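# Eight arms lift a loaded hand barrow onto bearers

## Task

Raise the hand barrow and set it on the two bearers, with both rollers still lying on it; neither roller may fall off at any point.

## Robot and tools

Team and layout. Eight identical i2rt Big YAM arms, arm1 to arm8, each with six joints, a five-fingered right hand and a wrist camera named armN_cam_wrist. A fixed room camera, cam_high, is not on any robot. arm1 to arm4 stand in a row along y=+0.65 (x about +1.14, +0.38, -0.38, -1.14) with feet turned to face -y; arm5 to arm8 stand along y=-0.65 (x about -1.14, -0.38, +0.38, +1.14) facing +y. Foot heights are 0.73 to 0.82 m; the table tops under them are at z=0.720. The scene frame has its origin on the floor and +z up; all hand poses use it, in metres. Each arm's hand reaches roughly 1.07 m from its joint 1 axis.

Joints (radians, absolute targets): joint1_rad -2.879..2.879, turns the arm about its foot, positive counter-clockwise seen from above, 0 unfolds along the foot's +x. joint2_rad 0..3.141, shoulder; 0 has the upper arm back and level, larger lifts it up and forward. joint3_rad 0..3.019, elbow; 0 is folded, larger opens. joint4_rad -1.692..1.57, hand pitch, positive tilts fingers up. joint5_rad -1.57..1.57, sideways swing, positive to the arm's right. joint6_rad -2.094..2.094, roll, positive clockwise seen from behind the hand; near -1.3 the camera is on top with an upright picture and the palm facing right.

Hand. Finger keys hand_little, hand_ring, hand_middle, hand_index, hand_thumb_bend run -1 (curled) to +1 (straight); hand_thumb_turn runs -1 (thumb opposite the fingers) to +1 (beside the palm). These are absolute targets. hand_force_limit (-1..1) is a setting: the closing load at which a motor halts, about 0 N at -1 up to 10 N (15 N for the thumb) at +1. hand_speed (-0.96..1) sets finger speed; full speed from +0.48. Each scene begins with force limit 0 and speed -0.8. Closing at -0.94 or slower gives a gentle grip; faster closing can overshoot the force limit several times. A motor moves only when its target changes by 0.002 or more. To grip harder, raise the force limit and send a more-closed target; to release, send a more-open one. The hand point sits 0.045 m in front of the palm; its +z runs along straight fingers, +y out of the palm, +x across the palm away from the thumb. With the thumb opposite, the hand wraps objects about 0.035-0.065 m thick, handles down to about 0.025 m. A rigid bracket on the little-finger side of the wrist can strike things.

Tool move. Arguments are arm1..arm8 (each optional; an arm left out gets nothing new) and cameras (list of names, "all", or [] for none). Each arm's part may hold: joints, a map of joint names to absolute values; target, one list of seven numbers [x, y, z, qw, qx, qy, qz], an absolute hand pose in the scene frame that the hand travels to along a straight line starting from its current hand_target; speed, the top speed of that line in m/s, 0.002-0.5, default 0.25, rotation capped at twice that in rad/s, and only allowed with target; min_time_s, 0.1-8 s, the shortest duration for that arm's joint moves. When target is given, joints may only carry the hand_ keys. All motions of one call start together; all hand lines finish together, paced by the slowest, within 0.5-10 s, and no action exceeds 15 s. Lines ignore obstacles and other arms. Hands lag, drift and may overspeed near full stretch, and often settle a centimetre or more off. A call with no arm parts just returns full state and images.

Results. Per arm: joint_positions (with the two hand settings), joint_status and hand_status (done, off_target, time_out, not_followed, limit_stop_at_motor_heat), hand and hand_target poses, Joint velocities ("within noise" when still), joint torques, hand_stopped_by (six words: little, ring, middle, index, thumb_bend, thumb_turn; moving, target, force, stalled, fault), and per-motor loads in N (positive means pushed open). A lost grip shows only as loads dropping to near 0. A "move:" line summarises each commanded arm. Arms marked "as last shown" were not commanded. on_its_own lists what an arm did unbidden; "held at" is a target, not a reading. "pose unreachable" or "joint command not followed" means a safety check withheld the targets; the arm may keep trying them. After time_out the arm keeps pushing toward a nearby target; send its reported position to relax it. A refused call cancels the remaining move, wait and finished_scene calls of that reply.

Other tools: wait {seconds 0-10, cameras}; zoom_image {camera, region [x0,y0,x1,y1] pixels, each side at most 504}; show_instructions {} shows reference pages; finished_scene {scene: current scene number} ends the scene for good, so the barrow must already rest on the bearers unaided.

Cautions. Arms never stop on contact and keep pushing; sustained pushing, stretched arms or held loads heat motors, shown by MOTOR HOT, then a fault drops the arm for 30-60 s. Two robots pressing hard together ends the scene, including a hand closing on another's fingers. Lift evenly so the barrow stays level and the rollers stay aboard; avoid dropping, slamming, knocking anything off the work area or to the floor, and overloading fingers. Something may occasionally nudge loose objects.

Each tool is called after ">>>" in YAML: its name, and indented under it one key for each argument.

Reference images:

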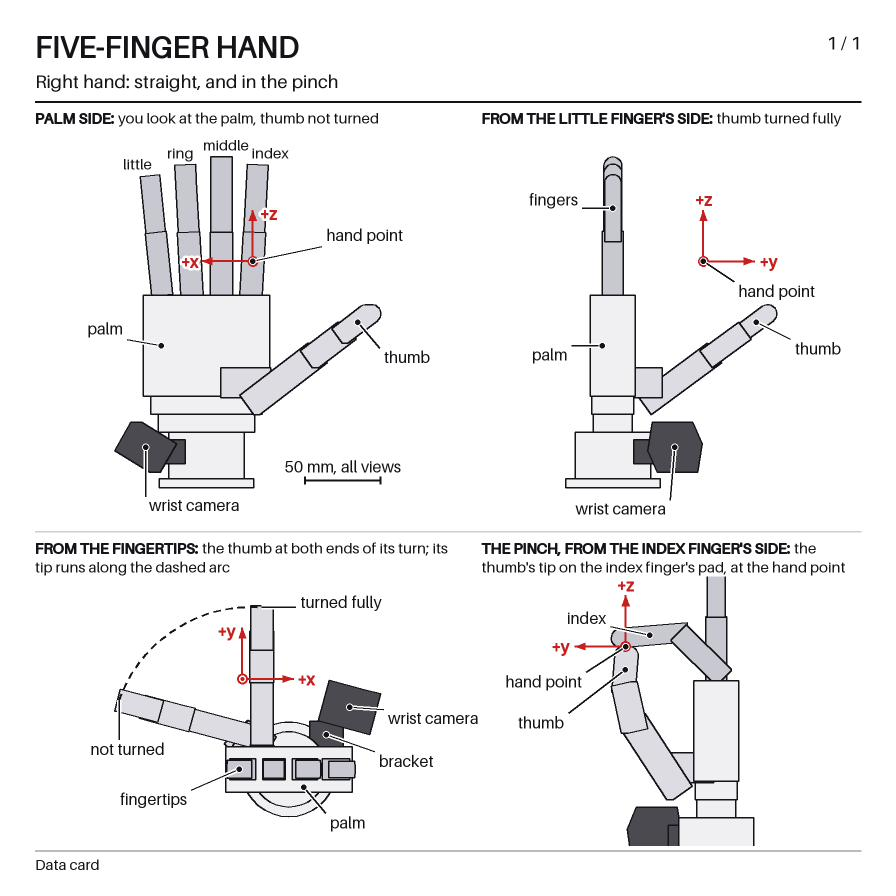

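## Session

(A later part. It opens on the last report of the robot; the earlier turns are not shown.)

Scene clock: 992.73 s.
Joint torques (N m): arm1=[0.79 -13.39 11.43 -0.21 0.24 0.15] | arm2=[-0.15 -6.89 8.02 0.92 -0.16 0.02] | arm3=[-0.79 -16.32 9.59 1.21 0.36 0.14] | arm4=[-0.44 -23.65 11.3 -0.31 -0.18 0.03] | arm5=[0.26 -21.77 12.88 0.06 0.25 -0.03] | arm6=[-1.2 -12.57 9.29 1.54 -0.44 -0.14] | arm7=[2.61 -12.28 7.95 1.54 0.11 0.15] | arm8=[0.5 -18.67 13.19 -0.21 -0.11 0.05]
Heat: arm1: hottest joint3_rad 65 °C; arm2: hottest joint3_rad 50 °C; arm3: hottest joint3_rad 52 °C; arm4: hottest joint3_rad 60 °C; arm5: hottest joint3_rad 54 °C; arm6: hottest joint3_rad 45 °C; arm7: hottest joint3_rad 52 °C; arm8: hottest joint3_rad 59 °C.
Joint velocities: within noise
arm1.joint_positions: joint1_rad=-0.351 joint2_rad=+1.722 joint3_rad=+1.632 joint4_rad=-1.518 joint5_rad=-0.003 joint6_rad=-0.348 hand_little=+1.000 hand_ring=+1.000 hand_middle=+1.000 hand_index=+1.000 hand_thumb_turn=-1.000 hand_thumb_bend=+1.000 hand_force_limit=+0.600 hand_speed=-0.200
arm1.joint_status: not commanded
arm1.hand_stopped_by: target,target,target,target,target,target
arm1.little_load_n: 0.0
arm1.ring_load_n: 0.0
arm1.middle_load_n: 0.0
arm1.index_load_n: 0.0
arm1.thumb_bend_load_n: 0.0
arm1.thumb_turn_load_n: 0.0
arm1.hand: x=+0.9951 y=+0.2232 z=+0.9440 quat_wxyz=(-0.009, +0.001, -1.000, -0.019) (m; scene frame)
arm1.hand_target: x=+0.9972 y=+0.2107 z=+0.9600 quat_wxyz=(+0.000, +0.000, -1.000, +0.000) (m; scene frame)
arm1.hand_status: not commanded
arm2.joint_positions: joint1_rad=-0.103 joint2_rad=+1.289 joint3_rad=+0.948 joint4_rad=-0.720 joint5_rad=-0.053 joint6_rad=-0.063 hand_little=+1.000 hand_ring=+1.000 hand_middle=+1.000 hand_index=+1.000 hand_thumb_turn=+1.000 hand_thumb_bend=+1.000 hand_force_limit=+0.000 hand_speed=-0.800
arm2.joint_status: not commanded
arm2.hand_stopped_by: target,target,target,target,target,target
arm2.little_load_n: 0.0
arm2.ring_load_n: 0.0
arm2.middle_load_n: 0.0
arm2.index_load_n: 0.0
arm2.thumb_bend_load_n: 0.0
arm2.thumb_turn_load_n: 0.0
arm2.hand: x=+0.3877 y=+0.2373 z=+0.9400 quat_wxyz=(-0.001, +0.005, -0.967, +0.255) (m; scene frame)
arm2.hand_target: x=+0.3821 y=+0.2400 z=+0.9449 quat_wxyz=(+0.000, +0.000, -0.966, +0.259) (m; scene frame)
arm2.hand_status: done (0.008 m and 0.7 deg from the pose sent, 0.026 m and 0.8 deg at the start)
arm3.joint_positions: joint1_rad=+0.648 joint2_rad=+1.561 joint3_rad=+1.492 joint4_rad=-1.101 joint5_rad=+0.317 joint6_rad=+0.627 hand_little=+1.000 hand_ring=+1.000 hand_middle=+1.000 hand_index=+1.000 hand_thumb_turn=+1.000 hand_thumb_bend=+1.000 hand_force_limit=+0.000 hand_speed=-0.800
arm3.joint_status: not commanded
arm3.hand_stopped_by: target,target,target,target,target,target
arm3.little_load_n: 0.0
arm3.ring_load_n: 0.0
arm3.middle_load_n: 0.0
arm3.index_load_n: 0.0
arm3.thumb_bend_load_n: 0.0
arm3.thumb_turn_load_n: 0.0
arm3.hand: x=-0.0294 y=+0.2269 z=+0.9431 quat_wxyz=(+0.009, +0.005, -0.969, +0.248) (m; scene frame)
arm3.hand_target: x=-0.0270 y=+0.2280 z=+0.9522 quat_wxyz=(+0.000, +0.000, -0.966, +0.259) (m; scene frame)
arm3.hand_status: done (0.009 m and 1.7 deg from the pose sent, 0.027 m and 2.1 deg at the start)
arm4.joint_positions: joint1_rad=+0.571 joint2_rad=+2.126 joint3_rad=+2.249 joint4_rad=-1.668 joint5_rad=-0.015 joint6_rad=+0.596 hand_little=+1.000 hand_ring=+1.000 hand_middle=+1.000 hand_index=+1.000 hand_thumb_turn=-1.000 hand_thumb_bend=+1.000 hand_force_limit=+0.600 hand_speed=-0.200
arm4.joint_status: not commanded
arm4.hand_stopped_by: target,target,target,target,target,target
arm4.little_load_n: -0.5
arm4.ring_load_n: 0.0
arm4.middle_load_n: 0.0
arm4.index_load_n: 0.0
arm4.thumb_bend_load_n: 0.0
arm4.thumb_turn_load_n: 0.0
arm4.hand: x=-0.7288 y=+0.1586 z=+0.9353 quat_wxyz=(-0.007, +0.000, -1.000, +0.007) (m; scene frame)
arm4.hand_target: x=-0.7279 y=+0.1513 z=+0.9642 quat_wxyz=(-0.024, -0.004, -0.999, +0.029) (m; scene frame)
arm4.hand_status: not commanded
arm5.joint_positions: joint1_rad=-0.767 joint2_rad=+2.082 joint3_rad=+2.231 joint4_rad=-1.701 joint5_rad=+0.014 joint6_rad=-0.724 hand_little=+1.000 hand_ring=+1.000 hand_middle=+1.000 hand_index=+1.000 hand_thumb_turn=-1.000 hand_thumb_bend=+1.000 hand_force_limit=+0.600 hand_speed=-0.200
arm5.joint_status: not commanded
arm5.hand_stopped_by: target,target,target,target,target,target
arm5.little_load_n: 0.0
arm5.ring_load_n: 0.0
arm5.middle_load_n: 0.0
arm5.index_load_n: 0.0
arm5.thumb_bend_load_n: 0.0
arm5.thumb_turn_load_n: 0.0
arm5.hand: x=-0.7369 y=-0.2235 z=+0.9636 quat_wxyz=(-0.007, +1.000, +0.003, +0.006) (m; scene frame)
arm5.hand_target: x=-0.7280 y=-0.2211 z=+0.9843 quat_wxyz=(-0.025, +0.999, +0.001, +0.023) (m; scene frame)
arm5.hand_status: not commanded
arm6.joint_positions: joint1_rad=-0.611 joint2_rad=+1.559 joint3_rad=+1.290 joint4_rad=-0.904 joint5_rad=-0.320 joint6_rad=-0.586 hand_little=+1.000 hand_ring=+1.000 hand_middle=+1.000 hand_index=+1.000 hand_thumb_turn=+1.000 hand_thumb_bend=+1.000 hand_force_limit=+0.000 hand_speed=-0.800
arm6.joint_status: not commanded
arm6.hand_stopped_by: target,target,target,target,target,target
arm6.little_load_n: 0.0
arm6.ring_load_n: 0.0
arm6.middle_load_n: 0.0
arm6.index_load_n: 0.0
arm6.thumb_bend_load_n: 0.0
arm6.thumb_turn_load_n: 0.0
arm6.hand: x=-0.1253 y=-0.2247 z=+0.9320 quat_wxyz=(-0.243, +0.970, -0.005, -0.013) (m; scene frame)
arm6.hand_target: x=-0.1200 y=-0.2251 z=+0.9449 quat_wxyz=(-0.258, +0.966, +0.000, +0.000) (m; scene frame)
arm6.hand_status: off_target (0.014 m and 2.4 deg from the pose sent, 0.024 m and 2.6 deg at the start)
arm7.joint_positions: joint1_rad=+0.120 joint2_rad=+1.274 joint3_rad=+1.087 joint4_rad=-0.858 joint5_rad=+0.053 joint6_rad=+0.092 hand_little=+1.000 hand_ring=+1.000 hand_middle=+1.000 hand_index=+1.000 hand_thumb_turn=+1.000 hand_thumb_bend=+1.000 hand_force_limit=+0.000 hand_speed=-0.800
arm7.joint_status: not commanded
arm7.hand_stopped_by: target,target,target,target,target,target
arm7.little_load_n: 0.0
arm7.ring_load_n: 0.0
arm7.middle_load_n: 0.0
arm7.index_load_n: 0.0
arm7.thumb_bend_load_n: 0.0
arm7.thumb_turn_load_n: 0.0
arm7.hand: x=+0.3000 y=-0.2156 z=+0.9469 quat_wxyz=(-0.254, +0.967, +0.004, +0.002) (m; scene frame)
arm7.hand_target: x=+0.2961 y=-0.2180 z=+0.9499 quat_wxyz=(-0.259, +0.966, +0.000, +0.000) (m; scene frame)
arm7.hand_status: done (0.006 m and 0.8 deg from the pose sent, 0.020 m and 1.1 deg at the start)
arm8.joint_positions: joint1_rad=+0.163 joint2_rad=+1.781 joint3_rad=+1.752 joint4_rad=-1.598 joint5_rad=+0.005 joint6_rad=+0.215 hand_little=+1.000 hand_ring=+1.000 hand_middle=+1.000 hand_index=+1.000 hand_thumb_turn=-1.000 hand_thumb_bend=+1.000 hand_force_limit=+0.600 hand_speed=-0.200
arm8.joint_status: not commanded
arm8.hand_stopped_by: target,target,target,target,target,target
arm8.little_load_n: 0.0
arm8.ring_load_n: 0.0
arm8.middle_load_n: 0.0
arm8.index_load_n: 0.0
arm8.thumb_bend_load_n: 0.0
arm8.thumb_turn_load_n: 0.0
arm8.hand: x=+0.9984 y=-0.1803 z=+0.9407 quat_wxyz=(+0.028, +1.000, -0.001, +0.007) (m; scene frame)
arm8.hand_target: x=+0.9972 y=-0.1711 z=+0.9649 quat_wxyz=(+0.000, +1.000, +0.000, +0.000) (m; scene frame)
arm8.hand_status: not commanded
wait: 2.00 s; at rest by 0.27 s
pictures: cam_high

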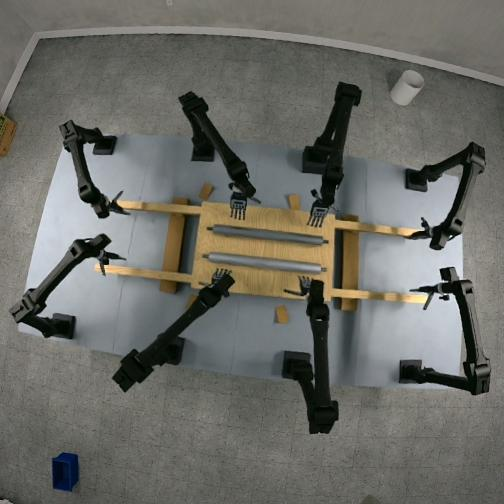

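>>> move:
  arm2: {"target": [0.45, 0.30, 1.03, 0, 0, 0.954, -0.301], "speed": 0.15}
  arm3: {"target": [-0.30, 0.33, 1.03, 0, 0, 0.954, -0.301], "speed": 0.15}
  arm6: {"target": [-0.30, -0.33, 1.03, -0.301, 0.954, 0, 0], "speed": 0.15}
  arm7: {"target": [0.50, -0.30, 1.03, -0.301, 0.954, 0, 0], "speed": 0.15}
  cameras: ["all"]

>>> zoom_image:
  camera: "cam_high"
  region: [150, 180, 380, 320]

Scene clock: 1009.57 s.
Joint torques (N m): arm1=[1.44 -13.51 11.51 -0.12 0.25 0.22] | arm2=[1.96 -3.6 9.96 1.03 0.08 0.23] | arm3=[-2.02 -5.54 9.89 0.83 -0.03 -0.06] | arm4=[-0.5 -23.41 11.21 -0.34 -0.16 0.03] | arm5=[0.32 -21.66 12.85 0.08 0.25 -0.02] | arm6=[0.38 -3.96 10.03 1.1 -0.16 0.07] | arm7=[1.38 -8.94 13.94 1.05 -0.4 -0.13] | arm8=[0.44 -18.61 13.2 -0.23 -0.11 0.05]
Heat: arm1: hottest joint3_rad 66 °C; arm2: hottest joint3_rad 52 °C; arm3: hottest joint3_rad 52 °C; arm4: hottest joint3_rad 60 °C; arm5: hottest joint3_rad 54 °C; arm6: hottest joint3_rad 45 °C; arm7: hottest joint3_rad 51 °C; arm8: hottest joint3_rad 59 °C.
move: arm2 off_target; arm3 done; arm6 done; arm7 off_target
Joint velocities: within noise
arm1, arm4, arm5, arm8: as last shown
arm2.joint_positions: joint1_rad=+0.069 joint2_rad=+1.010 joint3_rad=+0.933 joint4_rad=-0.913 joint5_rad=+0.051 joint6_rad=+0.087 hand_little=+1.000 hand_ring=+1.000 hand_middle=+1.000 hand_index=+1.000 hand_thumb_turn=+1.000 hand_thumb_bend=+1.000 hand_force_limit=+0.000 hand_speed=-0.800
arm2.joint_status: not commanded
arm2.hand_stopped_by: target,target,target,target,target,target
arm2.little_load_n: 0.0
arm2.ring_load_n: 0.0
arm2.middle_load_n: 0.0
arm2.index_load_n: 0.0
arm2.thumb_bend_load_n: 0.0
arm2.thumb_turn_load_n: 0.0
arm2.hand: x=+0.4437 y=+0.3024 z=+1.0175 quat_wxyz=(+0.004, +0.002, -0.957, +0.290) (m; scene frame)
arm2.hand_target: x=+0.4499 y=+0.3002 z=+1.0299 quat_wxyz=(+0.000, +0.000, -0.954, +0.301) (m; scene frame)
arm2.hand_status: off_target (0.014 m and 1.5 deg from the pose sent, 0.126 m and 5.5 deg at the start)
arm3.joint_positions: joint1_rad=+0.127 joint2_rad=+0.916 joint3_rad=+1.127 joint4_rad=-1.166 joint5_rad=+0.088 joint6_rad=+0.157 hand_little=+1.000 hand_ring=+1.000 hand_middle=+1.000 hand_index=+1.000 hand_thumb_turn=+1.000 hand_thumb_bend=+1.000 hand_force_limit=+0.000 hand_speed=-0.800
arm3.joint_status: not commanded
arm3.hand_stopped_by: target,target,target,target,target,target
arm3.little_load_n: 0.0
arm3.ring_load_n: 0.0
arm3.middle_load_n: 0.0
arm3.index_load_n: 0.0
arm3.thumb_bend_load_n: 0.0
arm3.thumb_turn_load_n: 0.0
arm3.hand: x=-0.2968 y=+0.3269 z=+1.0310 quat_wxyz=(-0.002, -0.002, -0.953, +0.303) (m; scene frame)
arm3.hand_target: x=-0.2999 y=+0.3300 z=+1.0301 quat_wxyz=(+0.000, +0.000, -0.954, +0.301) (m; scene frame)
arm3.hand_status: done (0.005 m and 0.4 deg from the pose sent, 0.302 m and 6.4 deg at the start)
arm4.ring_load_n: -0.5
arm5.ring_load_n: 0.5
arm6.joint_positions: joint1_rad=-0.395 joint2_rad=+0.954 joint3_rad=+0.986 joint4_rad=-1.029 joint5_rad=-0.252 joint6_rad=-0.372 hand_little=+1.000 hand_ring=+1.000 hand_middle=+1.000 hand_index=+1.000 hand_thumb_turn=+1.000 hand_thumb_bend=+1.000 hand_force_limit=+0.000 hand_speed=-0.800
arm6.joint_status: not commanded
arm6.hand_stopped_by: target,target,target,target,target,target
arm6.little_load_n: 0.0
arm6.ring_load_n: 0.0
arm6.middle_load_n: 0.0
arm6.index_load_n: 0.0
arm6.thumb_bend_load_n: 0.0
arm6.thumb_turn_load_n: 0.0
arm6.hand: x=-0.2952 y=-0.3282 z=+1.0271 quat_wxyz=(-0.299, +0.954, +0.001, +0.001) (m; scene frame)
arm6.hand_target: x=-0.3000 y=-0.3300 z=+1.0300 quat_wxyz=(-0.301, +0.954, +0.000, +0.000) (m; scene frame)
arm6.hand_status: done (0.006 m and 0.3 deg from the pose sent, 0.226 m and 7.0 deg at the start)
arm7.joint_positions: joint1_rad=-0.496 joint2_rad=+1.081 joint3_rad=+1.057 joint4_rad=-1.053 joint5_rad=-0.291 joint6_rad=-0.407 hand_little=+1.000 hand_ring=+1.000 hand_middle=+1.000 hand_index=+1.000 hand_thumb_turn=+1.000 hand_thumb_bend=+1.000 hand_force_limit=+0.000 hand_speed=-0.800
arm7.joint_status: not commanded
arm7.hand_stopped_by: target,target,target,target,target,target
arm7.little_load_n: 0.0
arm7.ring_load_n: 0.0
arm7.middle_load_n: -0.5
arm7.index_load_n: 0.0
arm7.thumb_bend_load_n: 0.0
arm7.thumb_turn_load_n: -0.5
arm7.hand: x=+0.4901 y=-0.3126 z=+0.9980 quat_wxyz=(-0.272, +0.962, -0.010, -0.017) (m; scene frame)
arm7.hand_target: x=+0.4991 y=-0.3014 z=+1.0297 quat_wxyz=(-0.301, +0.954, +0.000, +0.001) (m; scene frame)
arm7.hand_status: off_target (0.036 m and 4.1 deg from the pose sent, 0.232 m and 5.6 deg at the start)
arm8.little_load_n: -0.5
pictures: arm1_cam_wrist, arm2_cam_wrist, arm3_cam_wrist, arm4_cam_wrist, arm5_cam_wrist, arm6_cam_wrist, arm7_cam_wrist, arm8_cam_wrist, cam_high

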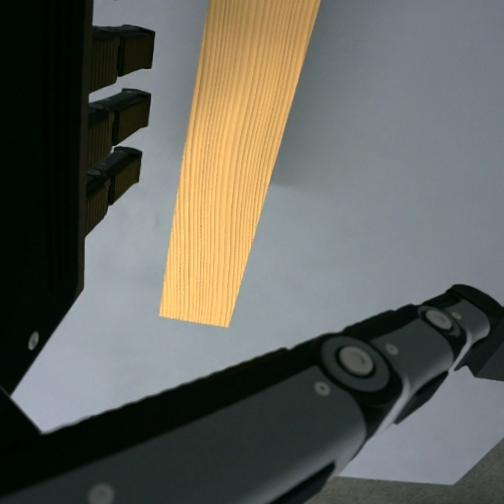

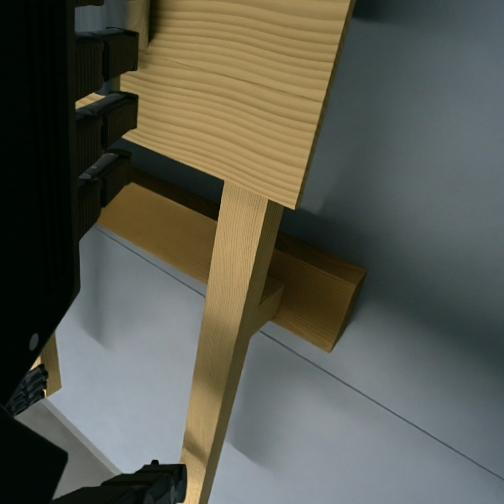

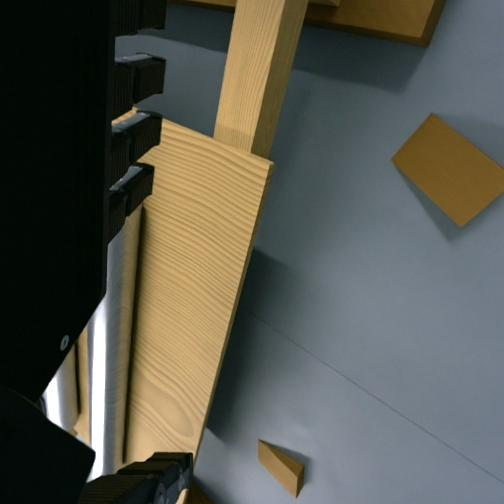

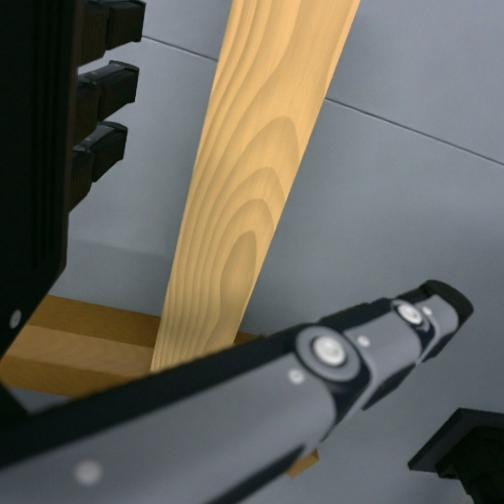

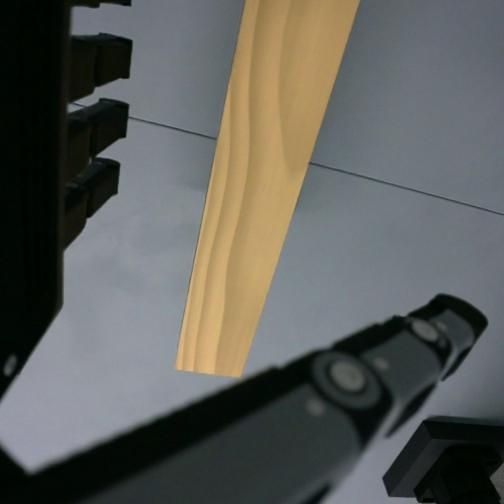

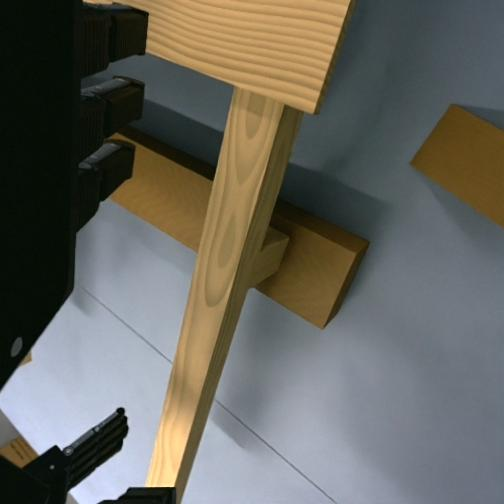

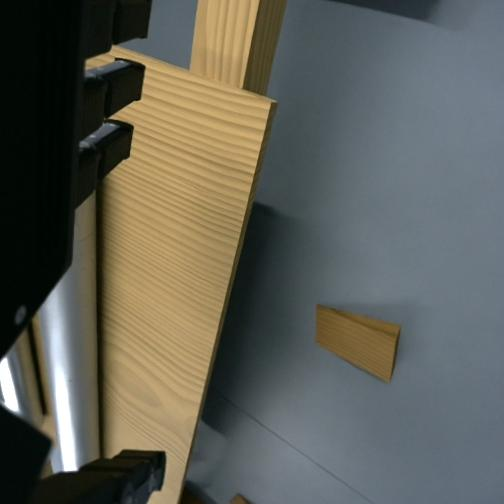

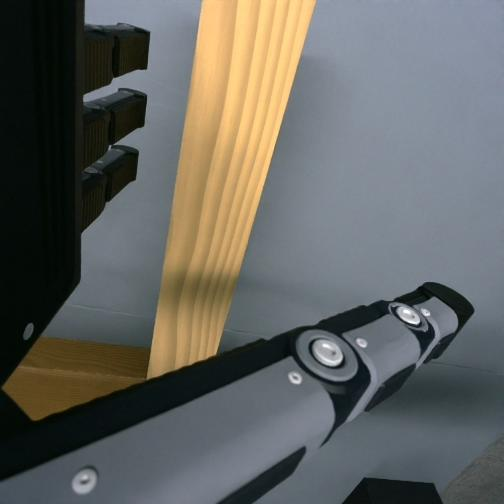

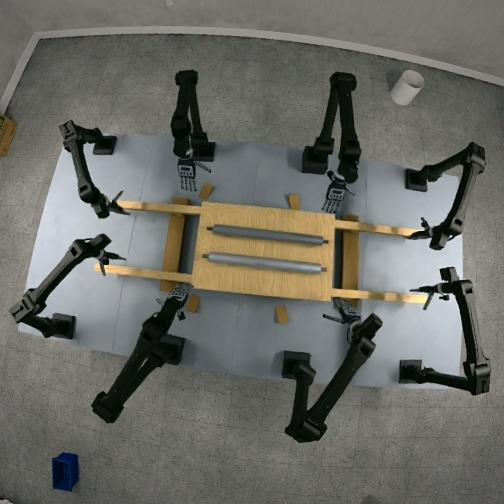

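Scaled by 2.191 from the camera's 504x504 image, which has a finer 720x720 frame.

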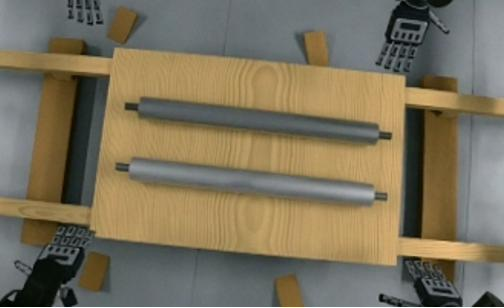

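>>> zoom_image:
  camera: "arm2_cam_wrist"
  region: [90, 140, 390, 380]

>>> zoom_image:
  camera: "arm6_cam_wrist"
  region: [90, 100, 390, 340]

>>> zoom_image:
  camera: "cam_high"
  region: [155, 190, 215, 300]

>>> zoom_image:
  camera: "cam_high"
  region: [320, 200, 400, 320]

Scaled by 1.680 from the camera's 504x504 image, which has a finer 720x720 frame.

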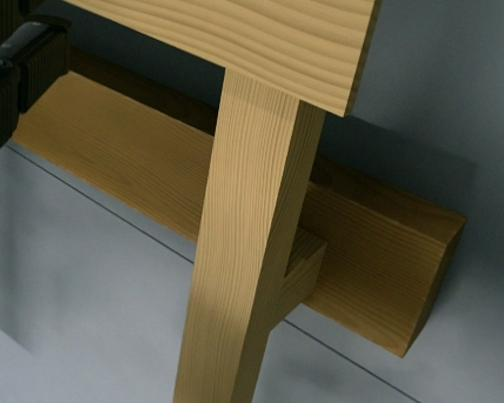

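Scaled by 1.680 from the camera's 504x504 image, which has a finer 720x720 frame.

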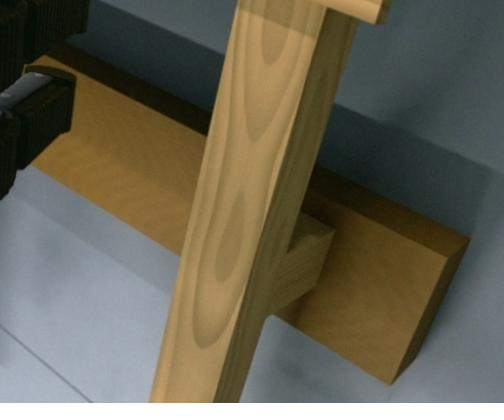

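Scaled by 4.582 from the camera's 504x504 image, which has a finer 720x720 frame.

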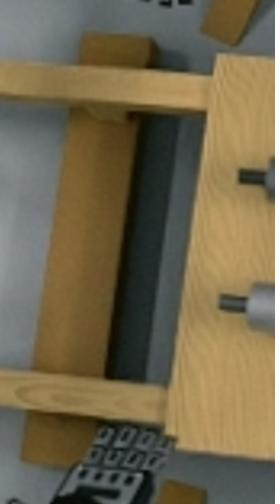

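Scaled by 4.200 from the camera's 504x504 image, which has a finer 720x720 frame.

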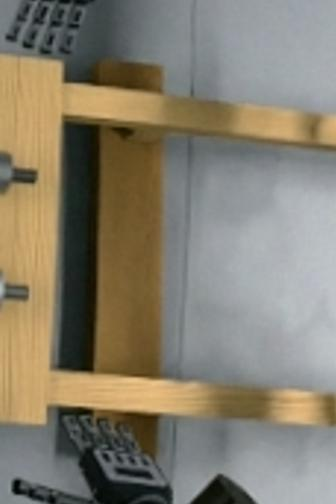

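>>> move:
  arm8: {"target": [0.84, -0.33, 1.04, -0.301, 0.954, 0, 0], "speed": 0.2}
  arm4: {"target": [-0.60, 0.33, 1.04, 0, 0, 0.954, -0.301], "speed": 0.2}
  arm7: {"target": [0.35, -0.36, 1.06, -0.301, 0.954, 0, 0], "speed": 0.2}
  cameras: ["arm4_cam_wrist", "arm8_cam_wrist", "cam_high"]

>>> zoom_image:
  camera: "cam_high"
  region: [195, 200, 345, 300]

Scene clock: 1102.83 s.
Joint torques (N m): arm1=[1.08 -13.04 11.55 -0.2 0.24 0.17] | arm2=[2.08 -3.6 9.87 1.09 0.07 0.23] | arm3=[-1.9 -5.77 9.94 0.88 -0.04 -0.06] | arm4=[-0.21 -19.6 9.06 0.43 0.59 0.19] | arm5=[0.21 -21.95 12.86 0.09 0.25 -0.02] | arm6=[0.32 -4.01 10.02 1.09 -0.16 0.06] | arm7=[2.73 -4.84 8.25 1.35 0.03 0.15] | arm8=[0.91 -9.88 9.7 1.44 0.5 0.15]
Heat: arm1: hottest joint3_rad 66 °C; arm2: hottest joint3_rad 56 °C; arm3: hottest joint3_rad 53 °C; arm4: hottest joint3_rad 59 °C; arm5: hottest joint3_rad 54 °C; arm6: hottest joint3_rad 45 °C; arm7: hottest joint3_rad 66 °C; arm8: hottest joint3_rad 60 °C.
move: arm4 off_target; arm7 done; arm8 done
Joint velocities: within noise
arm1, arm2, arm3, arm5, arm6: as last shown
arm1.thumb_turn_load_n: 0.5
arm2.joint_positions: joint1_rad=+0.069 joint2_rad=+1.010 joint3_rad=+0.933 joint4_rad=-0.913 joint5_rad=+0.051 joint6_rad=+0.088 hand_little=+1.000 hand_ring=+1.000 hand_middle=+1.000 hand_index=+1.000 hand_thumb_turn=+1.000 hand_thumb_bend=+1.000 hand_force_limit=+0.000 hand_speed=-0.800
arm2.thumb_turn_load_n: -0.5
arm3.joint_positions: joint1_rad=+0.127 joint2_rad=+0.916 joint3_rad=+1.127 joint4_rad=-1.166 joint5_rad=+0.088 joint6_rad=+0.156 hand_little=+1.000 hand_ring=+1.000 hand_middle=+1.000 hand_index=+1.000 hand_thumb_turn=+1.000 hand_thumb_bend=+1.000 hand_force_limit=+0.000 hand_speed=-0.800
arm3.thumb_turn_load_n: -0.5
arm3.hand: x=-0.2968 y=+0.3269 z=+1.0310 quat_wxyz=(-0.002, -0.001, -0.953, +0.303) (m; scene frame)
arm4.joint_positions: joint1_rad=+1.072 joint2_rad=+1.787 joint3_rad=+1.959 joint4_rad=-1.454 joint5_rad=+0.527 joint6_rad=+1.000 hand_little=+1.000 hand_ring=+1.000 hand_middle=+1.000 hand_index=+1.000 hand_thumb_turn=-1.000 hand_thumb_bend=+1.000 hand_force_limit=+0.600 hand_speed=-0.200
arm4.joint_status: not commanded
arm4.hand_stopped_by: target,target,target,target,target,target
arm4.little_load_n: 0.0
arm4.ring_load_n: 0.0
arm4.middle_load_n: 0.0
arm4.index_load_n: 0.0
arm4.thumb_bend_load_n: 0.0
arm4.thumb_turn_load_n: 0.0
arm4.hand: x=-0.6023 y=+0.3299 z=+1.0230 quat_wxyz=(+0.014, +0.011, -0.956, +0.293) (m; scene frame)
arm4.hand_target: x=-0.6003 y=+0.3301 z=+1.0400 quat_wxyz=(+0.000, +0.000, -0.954, +0.301) (m; scene frame)
arm4.hand_status: off_target (0.017 m and 2.3 deg from the pose sent, 0.239 m and 34.3 deg at the start)
arm5.ring_load_n: 0.0
arm6.joint_positions: joint1_rad=-0.395 joint2_rad=+0.954 joint3_rad=+0.986 joint4_rad=-1.029 joint5_rad=-0.252 joint6_rad=-0.371 hand_little=+1.000 hand_ring=+1.000 hand_middle=+1.000 hand_index=+1.000 hand_thumb_turn=+1.000 hand_thumb_bend=+1.000 hand_force_limit=+0.000 hand_speed=-0.800
arm6.thumb_bend_load_n: -0.5
arm6.hand: x=-0.2953 y=-0.3282 z=+1.0271 quat_wxyz=(-0.299, +0.954, +0.001, +0.001) (m; scene frame)
arm7.joint_positions: joint1_rad=-0.037 joint2_rad=+0.808 joint3_rad=+1.052 joint4_rad=-1.184 joint5_rad=-0.030 joint6_rad=-0.042 hand_little=+1.000 hand_ring=+1.000 hand_middle=+1.000 hand_index=+1.000 hand_thumb_turn=+1.000 hand_thumb_bend=+1.000 hand_force_limit=+0.000 hand_speed=-0.800
arm7.joint_status: not commanded
arm7.hand_stopped_by: target,target,target,target,target,target
arm7.little_load_n: 0.0
arm7.ring_load_n: 0.0
arm7.middle_load_n: 0.0
arm7.index_load_n: 0.0
arm7.thumb_bend_load_n: 0.0
arm7.thumb_turn_load_n: 0.0
arm7.hand: x=+0.3529 y=-0.3565 z=+1.0611 quat_wxyz=(-0.303, +0.953, +0.005, +0.002) (m; scene frame)
arm7.hand_target: x=+0.3500 y=-0.3600 z=+1.0600 quat_wxyz=(-0.301, +0.954, +0.000, +0.000) (m; scene frame)
arm7.hand_status: done (0.005 m and 0.6 deg from the pose sent, 0.160 m and 4.1 deg at the start)
arm8.joint_positions: joint1_rad=+0.772 joint2_rad=+1.243 joint3_rad=+1.385 joint4_rad=-1.295 joint5_rad=+0.435 joint6_rad=+0.717 hand_little=+1.000 hand_ring=+1.000 hand_middle=+1.000 hand_index=+1.000 hand_thumb_turn=-1.000 hand_thumb_bend=+1.000 hand_force_limit=+0.600 hand_speed=-0.200
arm8.joint_status: not commanded
arm8.hand_stopped_by: target,target,target,target,target,target
arm8.little_load_n: 0.0
arm8.ring_load_n: 0.0
arm8.middle_load_n: 0.0
arm8.index_load_n: 0.0
arm8.thumb_bend_load_n: 0.0
arm8.thumb_turn_load_n: 0.0
arm8.hand: x=+0.8421 y=-0.3299 z=+1.0325 quat_wxyz=(-0.291, +0.957, +0.005, +0.010) (m; scene frame)
arm8.hand_target: x=+0.8401 y=-0.3300 z=+1.0401 quat_wxyz=(-0.301, +0.954, +0.000, +0.000) (m; scene frame)
arm8.hand_status: done (0.008 m and 1.7 deg from the pose sent, 0.239 m and 38.2 deg at the start)
pictures: arm4_cam_wrist, arm8_cam_wrist, cam_high

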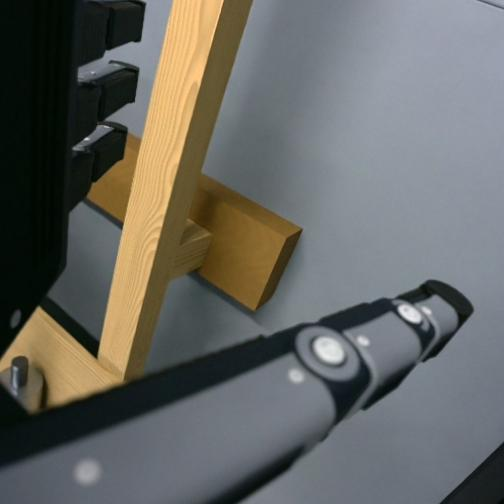

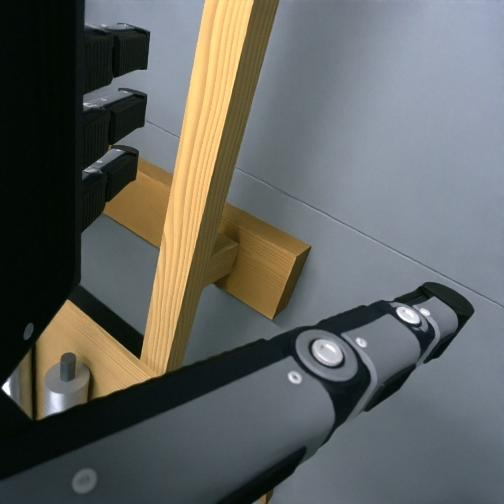

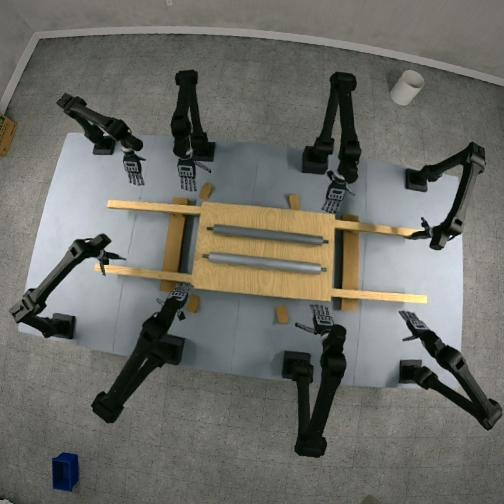

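Scaled by 3.360 from the camera's 504x504 image, which has a finer 720x720 frame.

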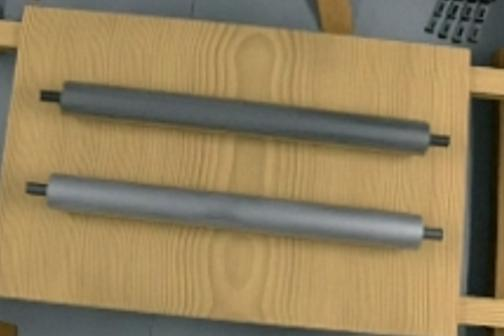

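>>> finished_scene:
  scene: 2

The scene is finished: the task was done.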